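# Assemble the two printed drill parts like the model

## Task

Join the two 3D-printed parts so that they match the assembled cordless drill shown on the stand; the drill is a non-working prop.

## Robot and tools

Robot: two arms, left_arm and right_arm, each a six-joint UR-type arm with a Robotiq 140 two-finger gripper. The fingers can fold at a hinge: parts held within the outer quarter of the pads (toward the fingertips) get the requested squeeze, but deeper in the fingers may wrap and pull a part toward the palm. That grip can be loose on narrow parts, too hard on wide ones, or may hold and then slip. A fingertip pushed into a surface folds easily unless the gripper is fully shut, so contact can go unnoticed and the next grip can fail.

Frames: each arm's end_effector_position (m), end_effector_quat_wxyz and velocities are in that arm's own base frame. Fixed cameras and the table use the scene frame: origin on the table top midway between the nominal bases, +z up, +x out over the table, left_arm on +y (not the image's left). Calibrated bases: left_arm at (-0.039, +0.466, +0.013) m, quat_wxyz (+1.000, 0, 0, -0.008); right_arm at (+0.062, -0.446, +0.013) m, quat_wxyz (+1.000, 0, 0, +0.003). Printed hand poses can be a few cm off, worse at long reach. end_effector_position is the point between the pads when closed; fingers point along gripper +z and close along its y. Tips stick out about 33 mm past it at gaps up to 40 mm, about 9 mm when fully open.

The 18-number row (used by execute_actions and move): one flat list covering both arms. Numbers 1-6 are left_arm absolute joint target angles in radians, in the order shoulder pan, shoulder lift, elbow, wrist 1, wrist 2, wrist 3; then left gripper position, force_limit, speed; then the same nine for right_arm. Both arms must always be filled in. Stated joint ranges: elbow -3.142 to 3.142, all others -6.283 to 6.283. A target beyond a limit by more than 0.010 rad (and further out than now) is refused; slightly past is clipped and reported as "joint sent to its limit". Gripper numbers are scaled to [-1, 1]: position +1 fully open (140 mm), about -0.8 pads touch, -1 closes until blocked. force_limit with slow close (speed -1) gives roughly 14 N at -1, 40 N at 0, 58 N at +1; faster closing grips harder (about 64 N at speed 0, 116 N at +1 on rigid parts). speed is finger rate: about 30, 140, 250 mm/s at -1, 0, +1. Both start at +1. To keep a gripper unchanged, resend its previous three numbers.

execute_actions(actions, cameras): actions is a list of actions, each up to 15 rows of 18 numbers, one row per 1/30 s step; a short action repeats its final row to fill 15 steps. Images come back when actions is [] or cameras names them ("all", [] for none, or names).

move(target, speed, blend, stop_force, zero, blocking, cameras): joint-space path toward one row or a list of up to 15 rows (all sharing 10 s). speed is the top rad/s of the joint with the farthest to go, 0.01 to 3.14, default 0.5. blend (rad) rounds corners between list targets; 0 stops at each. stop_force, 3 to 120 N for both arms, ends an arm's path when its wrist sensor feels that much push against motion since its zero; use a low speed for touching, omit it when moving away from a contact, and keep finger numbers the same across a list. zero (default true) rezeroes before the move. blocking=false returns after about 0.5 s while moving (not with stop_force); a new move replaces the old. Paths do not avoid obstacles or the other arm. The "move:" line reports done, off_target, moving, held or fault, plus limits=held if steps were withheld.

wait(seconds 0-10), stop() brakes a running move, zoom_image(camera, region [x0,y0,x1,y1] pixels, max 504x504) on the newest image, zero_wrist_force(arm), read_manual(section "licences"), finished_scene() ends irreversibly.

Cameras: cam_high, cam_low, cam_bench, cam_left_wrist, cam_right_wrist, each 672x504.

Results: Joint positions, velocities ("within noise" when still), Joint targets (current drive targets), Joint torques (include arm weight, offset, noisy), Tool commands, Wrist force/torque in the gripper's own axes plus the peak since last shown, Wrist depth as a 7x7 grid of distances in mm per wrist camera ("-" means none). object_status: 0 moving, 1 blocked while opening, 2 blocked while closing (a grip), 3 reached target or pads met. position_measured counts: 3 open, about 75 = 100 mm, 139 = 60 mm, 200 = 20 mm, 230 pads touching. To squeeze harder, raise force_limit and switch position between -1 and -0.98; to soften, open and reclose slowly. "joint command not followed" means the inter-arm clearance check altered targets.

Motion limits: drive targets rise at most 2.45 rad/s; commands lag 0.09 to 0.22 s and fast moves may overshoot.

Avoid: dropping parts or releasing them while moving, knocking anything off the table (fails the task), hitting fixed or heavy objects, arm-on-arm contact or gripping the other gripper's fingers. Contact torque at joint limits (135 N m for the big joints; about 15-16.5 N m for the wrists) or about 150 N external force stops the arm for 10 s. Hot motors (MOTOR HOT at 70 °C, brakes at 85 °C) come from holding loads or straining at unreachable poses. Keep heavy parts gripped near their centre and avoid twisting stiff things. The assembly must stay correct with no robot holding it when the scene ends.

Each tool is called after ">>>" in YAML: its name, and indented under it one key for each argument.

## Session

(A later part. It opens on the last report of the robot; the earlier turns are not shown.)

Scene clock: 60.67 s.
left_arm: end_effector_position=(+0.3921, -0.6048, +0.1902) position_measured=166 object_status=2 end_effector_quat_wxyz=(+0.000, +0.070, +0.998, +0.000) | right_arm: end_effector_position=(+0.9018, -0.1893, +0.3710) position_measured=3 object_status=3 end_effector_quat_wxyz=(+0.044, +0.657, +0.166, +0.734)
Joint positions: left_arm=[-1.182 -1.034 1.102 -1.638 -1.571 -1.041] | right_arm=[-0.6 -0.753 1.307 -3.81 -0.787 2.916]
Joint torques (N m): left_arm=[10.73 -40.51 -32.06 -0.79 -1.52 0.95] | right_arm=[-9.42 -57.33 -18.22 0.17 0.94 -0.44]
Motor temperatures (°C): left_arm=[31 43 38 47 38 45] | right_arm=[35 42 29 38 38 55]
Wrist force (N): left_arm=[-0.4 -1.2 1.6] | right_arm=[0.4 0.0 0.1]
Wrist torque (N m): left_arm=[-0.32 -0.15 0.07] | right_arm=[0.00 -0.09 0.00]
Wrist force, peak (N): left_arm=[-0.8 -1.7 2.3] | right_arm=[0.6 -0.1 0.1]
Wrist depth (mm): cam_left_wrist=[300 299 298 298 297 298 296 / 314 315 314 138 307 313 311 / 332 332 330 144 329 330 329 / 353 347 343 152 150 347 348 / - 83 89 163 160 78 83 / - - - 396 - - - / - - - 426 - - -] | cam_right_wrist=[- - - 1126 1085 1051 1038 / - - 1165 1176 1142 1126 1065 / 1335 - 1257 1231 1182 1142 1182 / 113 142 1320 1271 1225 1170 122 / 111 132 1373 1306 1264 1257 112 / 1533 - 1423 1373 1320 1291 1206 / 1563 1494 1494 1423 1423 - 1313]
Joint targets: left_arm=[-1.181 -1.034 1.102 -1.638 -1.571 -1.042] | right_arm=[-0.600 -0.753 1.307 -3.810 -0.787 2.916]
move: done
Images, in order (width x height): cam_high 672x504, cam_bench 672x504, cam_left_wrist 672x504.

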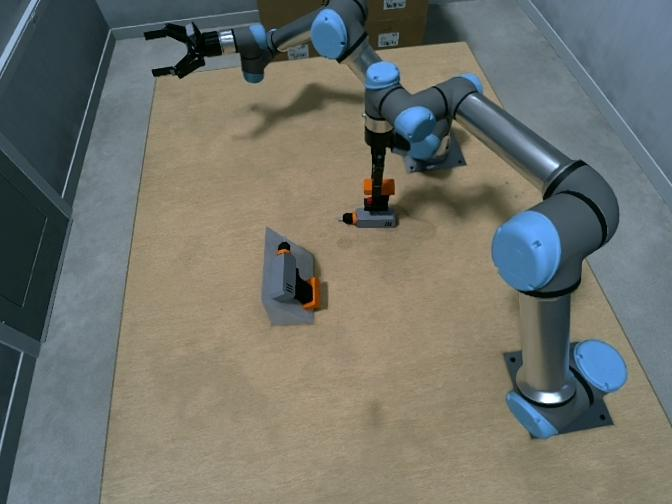

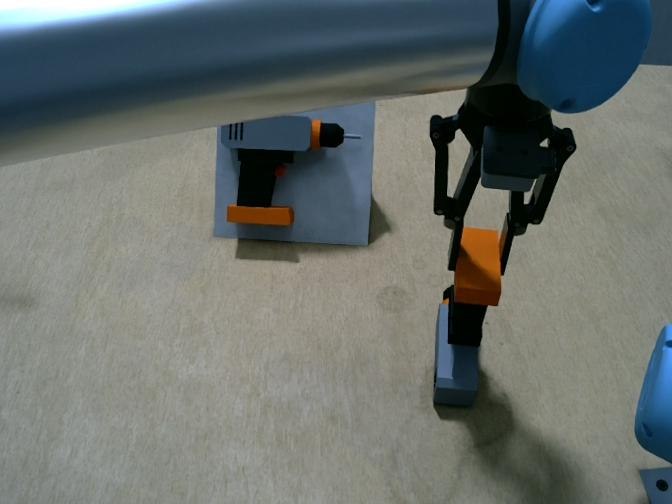

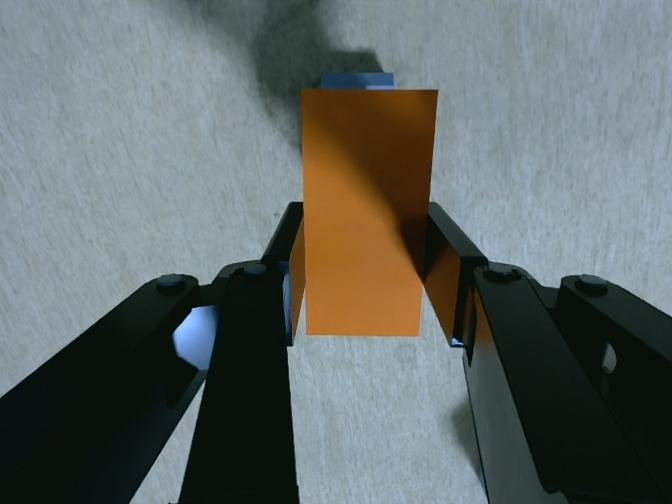

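>>> move:
  target:
    - [-1.1818,-1.0372,1.1271,-1.6607,-1.5708,-1.0518,-1,0,-1,-0.6,-0.753,1.307,-3.81,-0.787,2.916,1,1,1]
    - [-1.1818,-1.0256,1.1968,-1.742,-1.5708,-1.0518,-1,0,-1,-0.6,-0.753,1.307,-3.81,-0.787,2.916,1,1,1]
  speed: [0.1,0.035]
  stop_force: 10
  cameras: ["cam_left_wrist","cam_bench","cam_high"]

>>> zoom_image:
  camera: "cam_high"
  region: [350, 190, 402, 234]

>>> zoom_image:
  camera: "cam_bench"
  region: [425, 280, 495, 410]

Scene clock: 65.43 s.
left_arm: end_effector_position=(+0.3914, -0.6034, +0.1529) position_measured=166 object_status=2 end_effector_quat_wxyz=(+0.000, +0.065, +0.998, +0.000) | right_arm: end_effector_position=(+0.9018, -0.1893, +0.3710) position_measured=3 object_status=3 end_effector_quat_wxyz=(+0.044, +0.657, +0.166, +0.734)
Joint positions: left_arm=[-1.182 -1.027 1.187 -1.73 -1.571 -1.052] | right_arm=[-0.6 -0.753 1.307 -3.81 -0.787 2.916]
Joint torques (N m): left_arm=[-8.24 -58.61 -38.09 -1.24 -1.59 1.2] | right_arm=[-9.19 -54.74 -17.16 0.41 1.08 -0.21]
Motor temperatures (°C): left_arm=[31 43 38 47 38 44] | right_arm=[35 42 29 38 38 55]
Wrist force (N): left_arm=[0.7 -0.5 -3.3] | right_arm=[0.2 0.1 0.0]
Wrist torque (N m): left_arm=[-0.43 -0.03 0.06] | right_arm=[0.02 -0.04 0.00]
Wrist force, peak (N): left_arm=[2.8 2.7 -21.9] | right_arm=[0.5 0.2 0.3]
Wrist depth (mm): cam_left_wrist=[267 267 265 264 265 264 264 / 281 279 279 138 274 278 277 / 295 296 294 144 293 294 293 / 313 312 305 152 151 307 310 / - 83 89 309 160 78 83 / - - - 354 - - - / - - - 380 - - -] | cam_right_wrist=[- 1327 1131 1142 1100 1070 1042 / - - 1194 1165 1131 1105 1085 / 1350 - 1257 1225 1176 1159 1033 / 113 138 1277 1264 1238 1170 123 / 110 124 1350 1320 1284 1212 112 / 1523 1627 1414 1358 1327 1264 1188 / 1440 1494 1476 1423 1342 1358 1313]
Joint targets: left_arm=[-1.182 -1.027 1.187 -1.730 -1.571 -1.052] | right_arm=[-0.600 -0.753 1.307 -3.810 -0.787 2.916]
move: contact (left_arm); path passed 1 of 2 targets; left_arm: the wrist 1 is farthest, 0.012 rad from its target
Images, in order (width x height): cam_high 672x504, cam_bench 672x504, cam_left_wrist 672x504.

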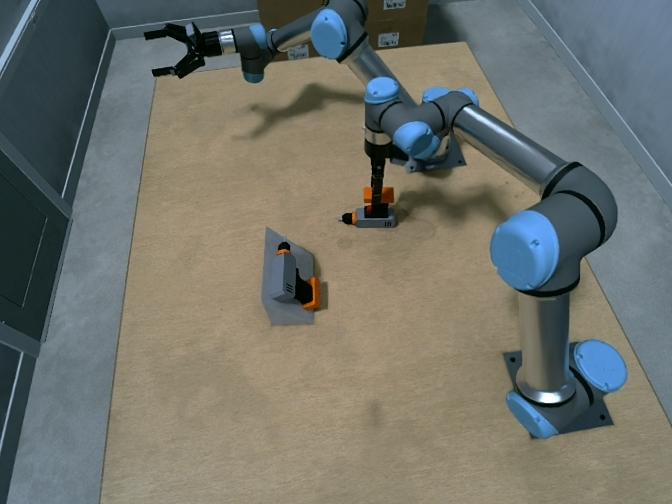

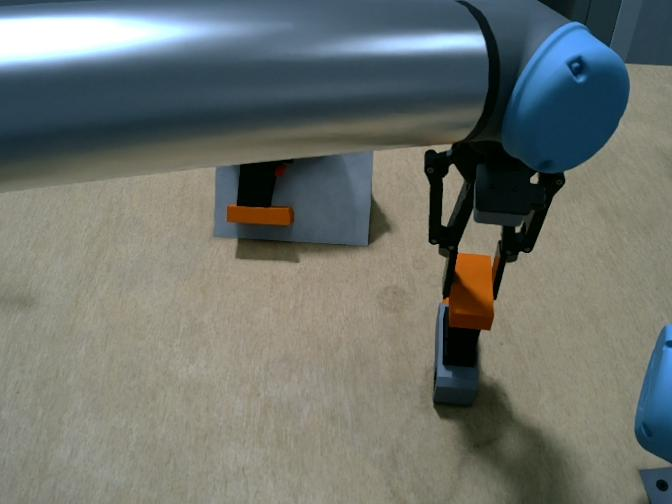

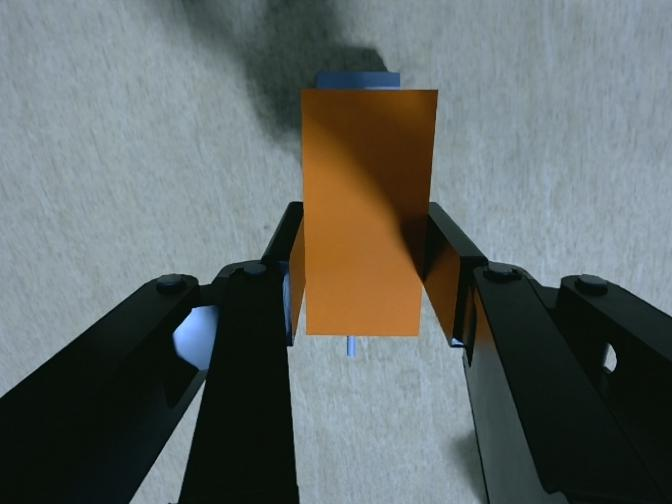

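Scaled by 9.692 from the camera's 672x504 image, which has a finer 960x720 frame.

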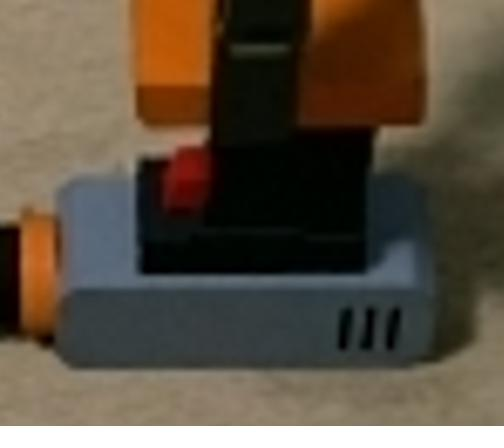

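Scaled by 3.877 from the camera's 672x504 image, which has a finer 960x720 frame.

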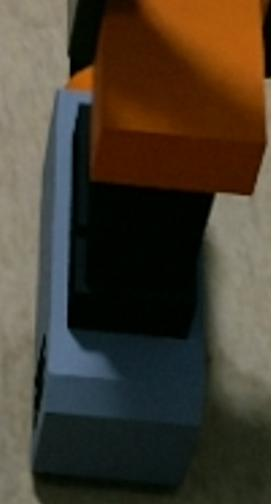

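>>> move:
  target: [-1.1818,-1.0242,1.205,-1.7516,-1.5708,-1.0518,-1,0,-1,-0.6,-0.753,1.307,-3.81,-0.787,2.916,1,1,1]
  speed: 0.015
  stop_force: 28
  cameras: ["cam_left_wrist","cam_bench","cam_high"]

>>> zoom_image:
  camera: "cam_high"
  region: [350, 190, 402, 234]

>>> zoom_image:
  camera: "cam_bench"
  region: [425, 280, 495, 410]

Scene clock: 66.97 s.
left_arm: end_effector_position=(+0.3914, -0.6035, +0.1524) position_measured=166 object_status=2 end_effector_quat_wxyz=(+0.000, +0.065, +0.998, +0.000) | right_arm: end_effector_position=(+0.9018, -0.1893, +0.3710) position_measured=3 object_status=3 end_effector_quat_wxyz=(+0.044, +0.657, +0.166, +0.734)
Joint positions: left_arm=[-1.182 -1.027 1.188 -1.732 -1.571 -1.052] | right_arm=[-0.6 -0.753 1.307 -3.81 -0.787 2.916]
Joint torques (N m): left_arm=[-8.77 -20.49 -29.54 -0.67 -1.63 1.21] | right_arm=[-9.23 -53.68 -17.73 0.25 0.85 -0.42]
Motor temperatures (°C): left_arm=[31 42 38 47 38 44] | right_arm=[35 42 29 38 38 55]
Wrist force (N): left_arm=[3.9 4.5 -26.7] | right_arm=[0.3 0.0 0.1]
Wrist torque (N m): left_arm=[-0.87 0.07 0.06] | right_arm=[0.00 -0.06 0.00]
Wrist force, peak (N): left_arm=[4.9 7.3 -40.7] | right_arm=[0.5 -0.2 0.1]
Wrist depth (mm): cam_left_wrist=[266 265 266 265 264 264 263 / 280 281 281 136 271 277 276 / 296 295 296 144 292 293 292 / 313 310 305 149 149 307 310 / - 84 89 304 160 78 83 / - - - 354 - - - / - - - 378 - - -] | cam_right_wrist=[1277 - - 1121 1105 1065 1038 / 1320 1137 1251 1170 1126 1110 1085 / 1327 1553 1200 1212 1176 1148 1126 / 113 138 1298 1277 1238 1170 130 / 110 125 1366 1313 1264 1238 112 / 1533 - 1423 1373 1313 1244 1212 / - 1513 1467 1423 1381 1350 -]
Joint targets: left_arm=[-1.182 -1.027 1.188 -1.732 -1.571 -1.052] | right_arm=[-0.600 -0.753 1.307 -3.810 -0.787 2.916]
move: contact (left_arm); left_arm: the wrist 1 is farthest, 0.019 rad from its target
Images, in order (width x height): cam_high 672x504, cam_bench 672x504, cam_left_wrist 672x504.

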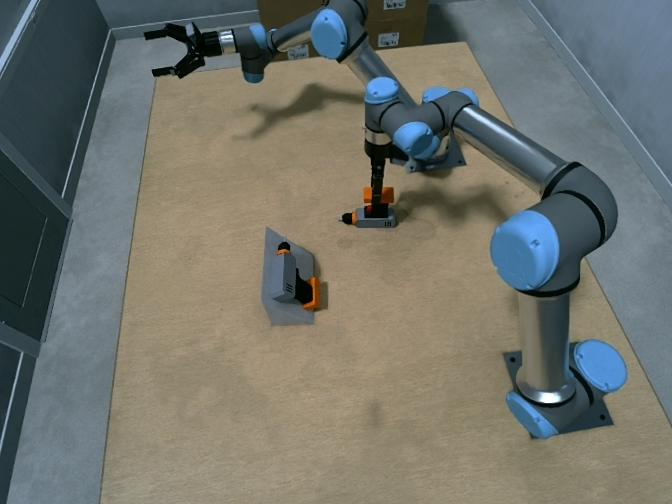

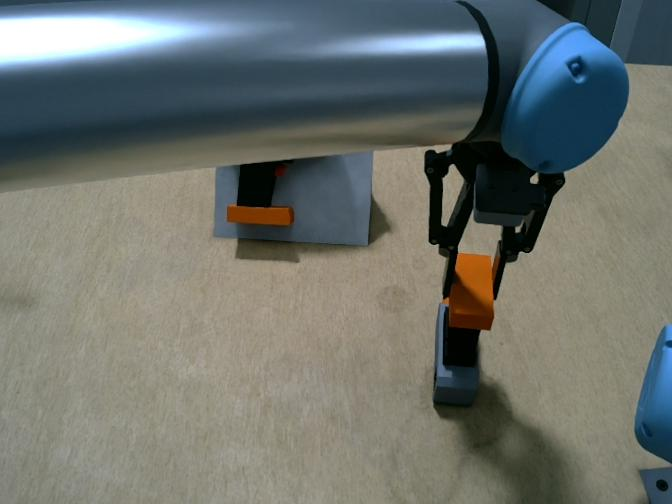

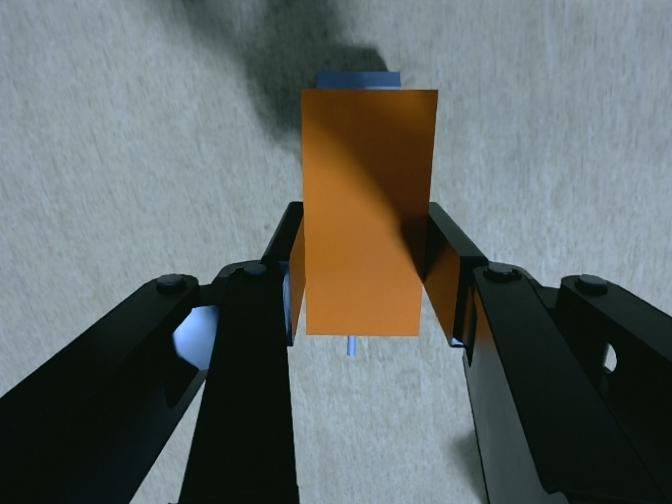

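Scaled by 9.692 from the camera's 672x504 image, which has a finer 960x720 frame.

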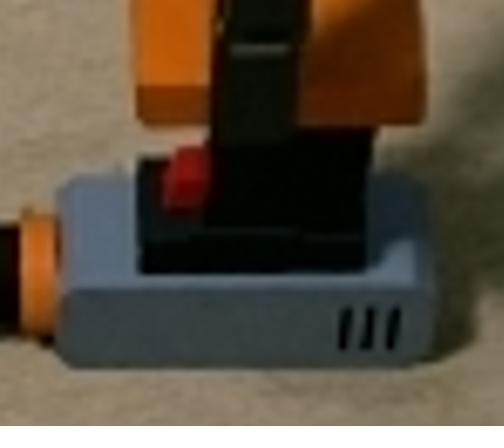

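Scaled by 3.877 from the camera's 672x504 image, which has a finer 960x720 frame.

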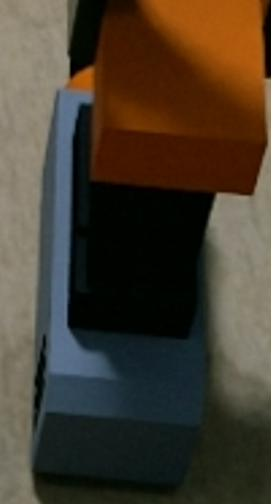

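>>> move:
  target:
    - [-1.1818,-1.0274,1.1865,-1.7295,-1.5708,-1.0518,-1,0,-1,-0.6,-0.753,1.307,-3.81,-0.787,2.916,1,1,1]
    - [-1.1818,-1.0274,1.1865,-1.7295,-1.5708,-1.0518,0.3,0,-1,-0.6,-0.753,1.307,-3.81,-0.787,2.916,1,1,1]
  speed: 0.05
  cameras: ["cam_left_wrist","cam_bench","cam_high"]

>>> zoom_image:
  camera: "cam_high"
  region: [350, 190, 402, 234]

>>> zoom_image:
  camera: "cam_bench"
  region: [425, 280, 495, 410]

Scene clock: 70.63 s.
left_arm: end_effector_position=(+0.3913, -0.6032, +0.1530) position_measured=91 object_status=0 end_effector_quat_wxyz=(+0.000, +0.065, +0.998, +0.000) | right_arm: end_effector_position=(+0.9018, -0.1893, +0.3710) position_measured=3 object_status=3 end_effector_quat_wxyz=(+0.044, +0.657, +0.166, +0.734)
Joint positions: left_arm=[-1.182 -1.027 1.187 -1.73 -1.571 -1.052] | right_arm=[-0.6 -0.753 1.307 -3.81 -0.787 2.916]
Joint torques (N m): left_arm=[-3.99 -61.16 -38.37 -5.54 -1.82 0.95] | right_arm=[-9.1 -51.21 -18.45 0.28 0.95 -0.16]
Motor temperatures (°C): left_arm=[31 42 38 47 38 44] | right_arm=[35 42 29 38 38 55]
Wrist force (N): left_arm=[-0.8 -1.2 -0.1] | right_arm=[0.3 -0.1 0.0]
Wrist torque (N m): left_arm=[-0.31 -0.05 0.06] | right_arm=[-0.01 -0.07 0.00]
Wrist force, peak (N): left_arm=[4.2 4.9 -28.6] | right_arm=[0.5 0.2 0.1]
Wrist depth (mm): cam_left_wrist=[266 266 265 264 264 263 263 / 279 280 280 138 273 279 277 / 296 296 295 144 294 293 293 / 314 306 304 153 156 155 305 / - 89 332 163 330 112 - / - - 352 351 351 351 - / - - 379 379 375 - -] | cam_right_wrist=[- - 1056 1137 1105 1061 1042 / 1320 - 1257 1188 1148 1100 1090 / 1366 - 1159 1218 1194 1148 1182 / 113 138 1306 1225 1218 1170 122 / 110 126 1342 1320 1284 1251 112 / 1553 - 1381 1350 1342 1271 1206 / 1440 1494 1467 1414 1381 - -]
Joint targets: left_arm=[-1.182 -1.027 1.187 -1.730 -1.571 -1.052] | right_arm=[-0.600 -0.753 1.307 -3.810 -0.787 2.916]
move: done
Images, in order (width x height): cam_high 672x504, cam_bench 672x504, cam_left_wrist 672x504.

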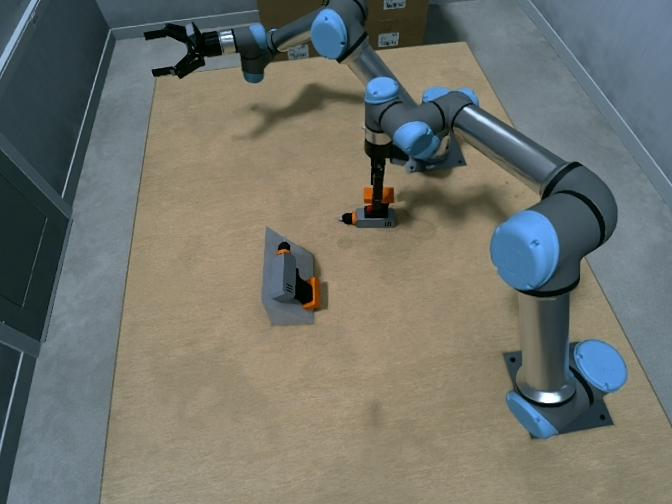

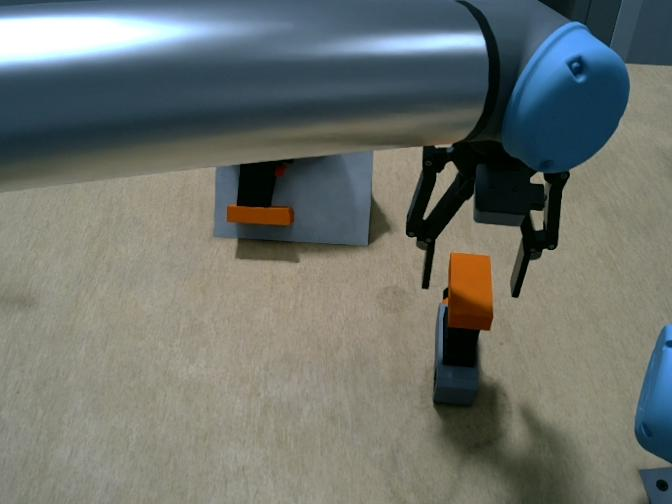

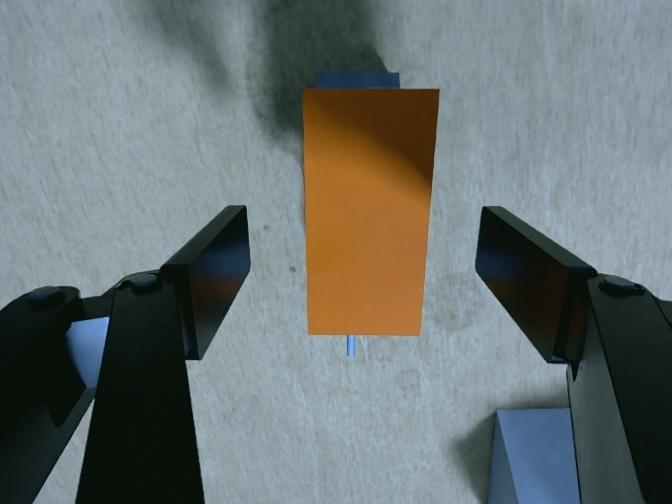

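Scaled by 9.692 from the camera's 672x504 image, which has a finer 960x720 frame.

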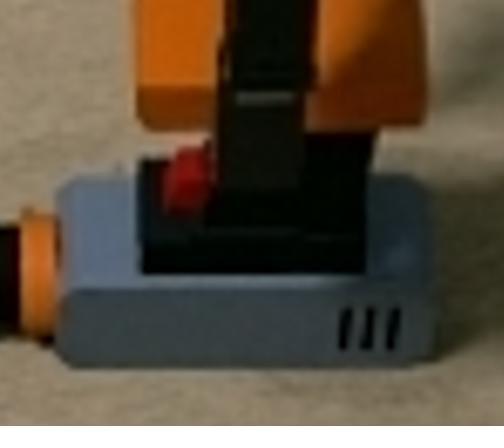

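Scaled by 3.877 from the camera's 672x504 image, which has a finer 960x720 frame.

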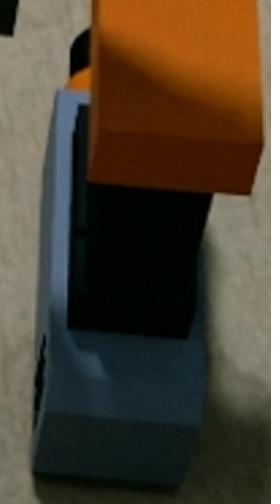

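>>> move:
  target: [-1.1818,-1.0144,0.7883,-1.3447,-1.5708,-1.0518,0.3,0,-1,-0.6,-0.753,1.307,-3.81,-0.787,2.916,1,1,1]
  speed: 0.25
  cameras: ["cam_left_wrist","cam_bench","cam_low"]

>>> zoom_image:
  camera: "cam_low"
  region: [310, 200, 400, 270]

>>> zoom_image:
  camera: "cam_bench"
  region: [410, 230, 510, 410]

>>> zoom_image:
  camera: "cam_left_wrist"
  region: [260, 60, 440, 340]

Scene clock: 73.33 s.
left_arm: end_effector_position=(+0.3913, -0.6031, +0.3002) position_measured=91 object_status=3 end_effector_quat_wxyz=(+0.000, +0.065, +0.998, +0.000) | right_arm: end_effector_position=(+0.9018, -0.1893, +0.3710) position_measured=3 object_status=3 end_effector_quat_wxyz=(+0.044, +0.657, +0.166, +0.734)
Joint positions: left_arm=[-1.182 -1.014 0.788 -1.345 -1.571 -1.052] | right_arm=[-0.6 -0.753 1.307 -3.81 -0.787 2.916]
Joint torques (N m): left_arm=[0.16 -44.77 -18.02 -4.66 -1.53 1.2] | right_arm=[-8.34 -50.13 -17.58 0.1 0.84 -0.09]
Motor temperatures (°C): left_arm=[31 42 38 47 38 44] | right_arm=[35 42 29 38 38 55]
Wrist force (N): left_arm=[-1.1 -1.3 -0.1] | right_arm=[0.5 -0.1 0.0]
Wrist torque (N m): left_arm=[-0.32 0.01 0.05] | right_arm=[-0.02 -0.10 0.00]
Wrist force, peak (N): left_arm=[-0.7 -0.9 1.9] | right_arm=[0.6 0.1 0.3]
Wrist depth (mm): cam_left_wrist=[398 393 395 396 396 392 392 / 419 416 417 403 414 412 410 / 441 444 436 295 438 439 437 / 468 456 457 463 462 141 456 / - 89 492 496 492 112 - / - - 523 522 522 - - / - - 563 566 556 - -] | cam_right_wrist=[- 1277 1284 1142 1080 1080 1038 / - 1218 1188 1176 1159 1105 1075 / 1170 - 1284 1212 1188 1126 1110 / 113 142 1320 1257 1200 1188 130 / 110 124 1366 1320 1271 1244 112 / 1533 - 1423 1366 1298 1271 1206 / 1458 1523 1494 1440 1381 - -]
Joint targets: left_arm=[-1.182 -1.014 0.788 -1.345 -1.571 -1.052] | right_arm=[-0.600 -0.753 1.307 -3.810 -0.787 2.916]
move: done
Images, in order (width x height): cam_low 672x504, cam_bench 672x504, cam_left_wrist 672x504.

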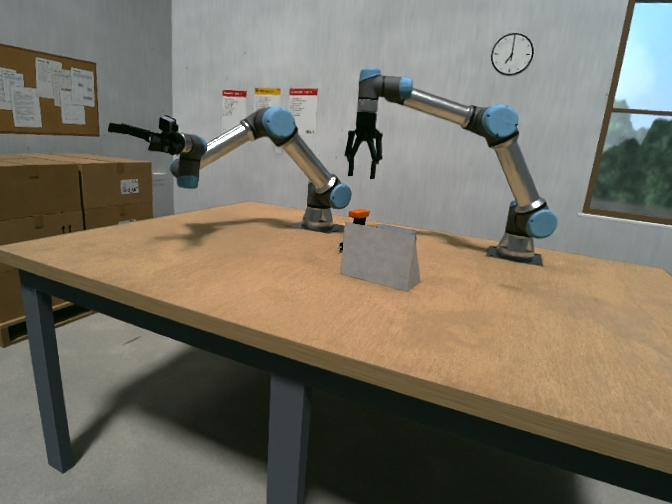

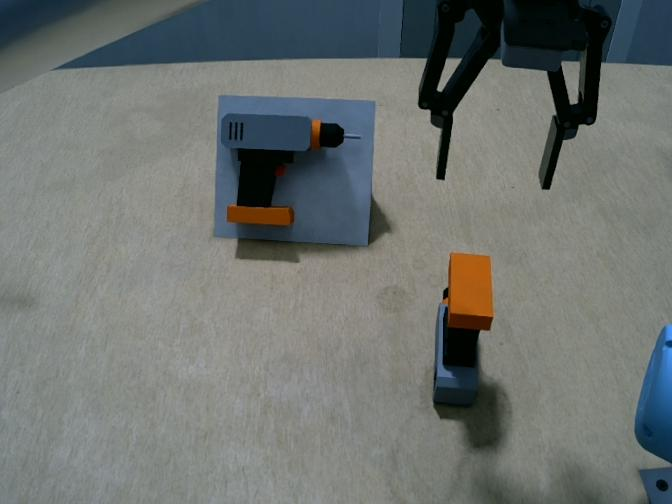

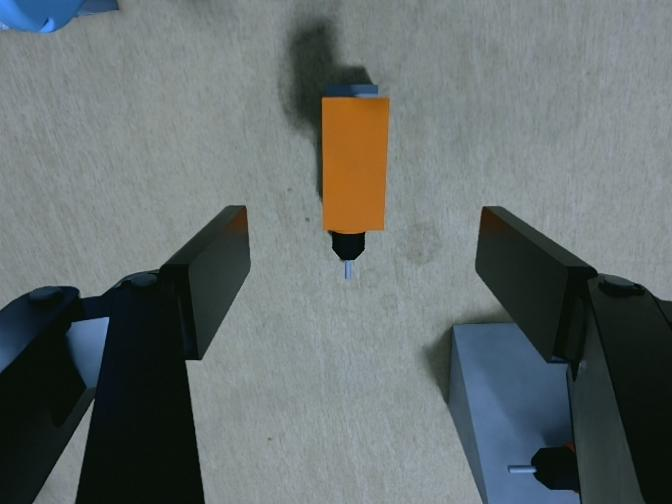

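Scaled by 5.600 from the camera's 672x504 image, which has a finer 960x720 frame.

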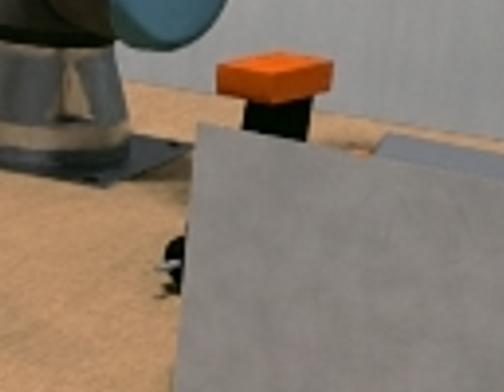

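Scaled by 2.800 from the camera's 672x504 image, which has a finer 960x720 frame.

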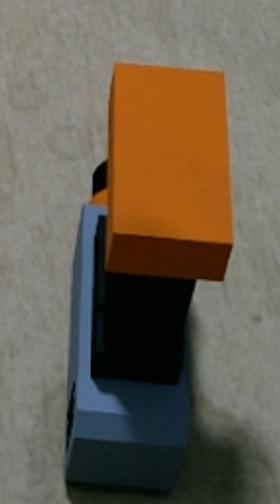

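Scaled by 1.800 from the camera's 672x504 image, which has a finer 960x720 frame.

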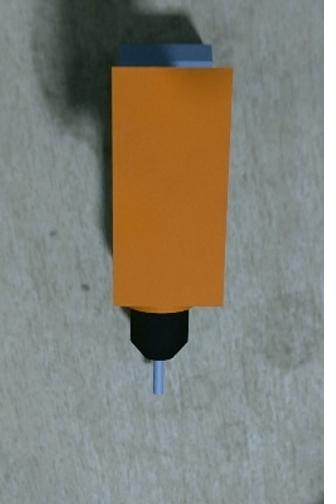

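>>> move:
  target:
    - [-1.1818,-1.9,2.0,-1.7,-1.5708,-0.6,0.3,0,-1,-0.6,-0.753,1.307,-3.81,-0.787,2.916,1,1,1]
    - [-1.1818,-1.193,2.447,-3.775,-1.5708,0,0.3,0,-1,-0.6,-0.753,1.307,-3.81,-0.787,2.916,1,1,1]
  speed: [1.0,0.9]
  blend: [0.15,0]
  cameras: ["cam_left_wrist"]

>>> zoom_image:
  camera: "cam_left_wrist"
  region: [180, 60, 520, 400]

Scene clock: 78.57 s.
left_arm: end_effector_position=(+0.3471, -0.4953, +0.0848) position_measured=91 object_status=3 end_effector_quat_wxyz=(+0.380, +0.495, +0.739, -0.255) | right_arm: end_effector_position=(+0.9018, -0.1893, +0.3710) position_measured=3 object_status=3 end_effector_quat_wxyz=(+0.044, +0.657, +0.166, +0.734)
Joint positions: left_arm=[-1.182 -1.193 2.447 -3.775 -1.571 0] | right_arm=[-0.6 -0.753 1.307 -3.81 -0.787 2.916]
Joint torques (N m): left_arm=[7.57 -35.43 -25.21 -6.23 -1.64 0.49] | right_arm=[-9.32 -49.46 -17.83 0.08 1.04 -0.09]
Motor temperatures (°C): left_arm=[31 42 38 47 38 44] | right_arm=[35 42 29 38 38 55]
Wrist force (N): left_arm=[-0.1 -1.6 -0.9] | right_arm=[0.3 0.3 0.0]
Wrist torque (N m): left_arm=[-0.34 -0.17 0.06] | right_arm=[0.07 -0.06 0.00]
Wrist force, peak (N): left_arm=[-2.1 -3.0 0.5] | right_arm=[0.5 0.3 0.2]
Wrist depth (mm): cam_left_wrist=[173 172 170 169 169 168 167 / 219 219 216 215 212 211 210 / 304 299 277 - 270 286 285 / 412 386 151 239 456 141 402 / - 89 734 228 1052 112 - / - - 213 215 783 - - / - - 2094 786 781 - -] | cam_right_wrist=[- - 1218 1137 1121 1070 1042 / 1264 1231 1244 1176 1153 1105 1080 / 1350 1291 1231 1212 1165 1142 1105 / 113 138 1291 1244 1225 1182 122 / 110 124 1350 1327 1264 1244 112 / 1513 1494 1458 1406 1350 1271 1206 / 1449 1494 1467 1440 1373 1350 -]
Joint targets: left_arm=[-1.182 -1.193 2.447 -3.775 -1.571 0.000] | right_arm=[-0.600 -0.753 1.307 -3.810 -0.787 2.916]
move: done
Images, in order (width x height): cam_left_wrist 672x504.

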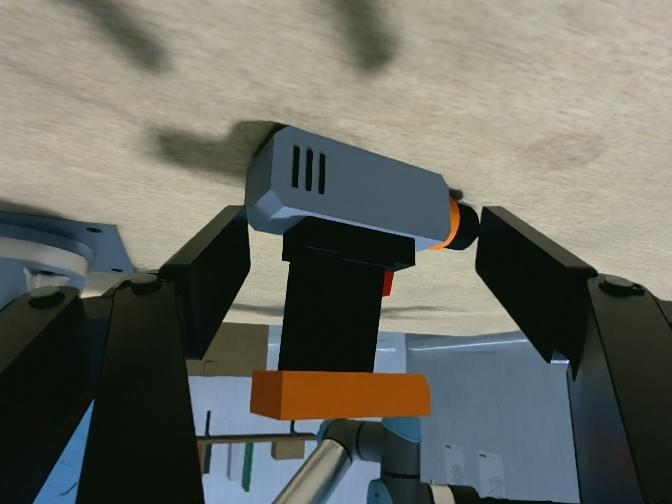

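Scaled by 1.482 from the camera's 672x504 image, which has a finer 960x720 frame.

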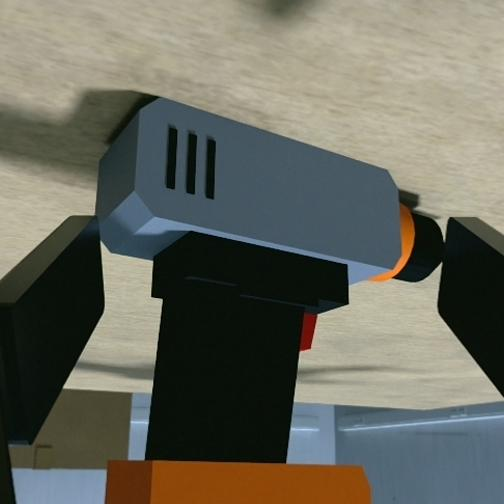

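>>> zoom_image:
  camera: "cam_left_wrist"
  region: [250, 180, 450, 300]

Scaled by 2.520 from the camera's 672x504 image, which has a finer 960x720 frame.

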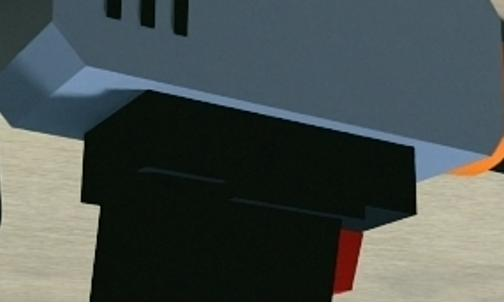

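>>> finished_scene:

The scene is finished: the task was done.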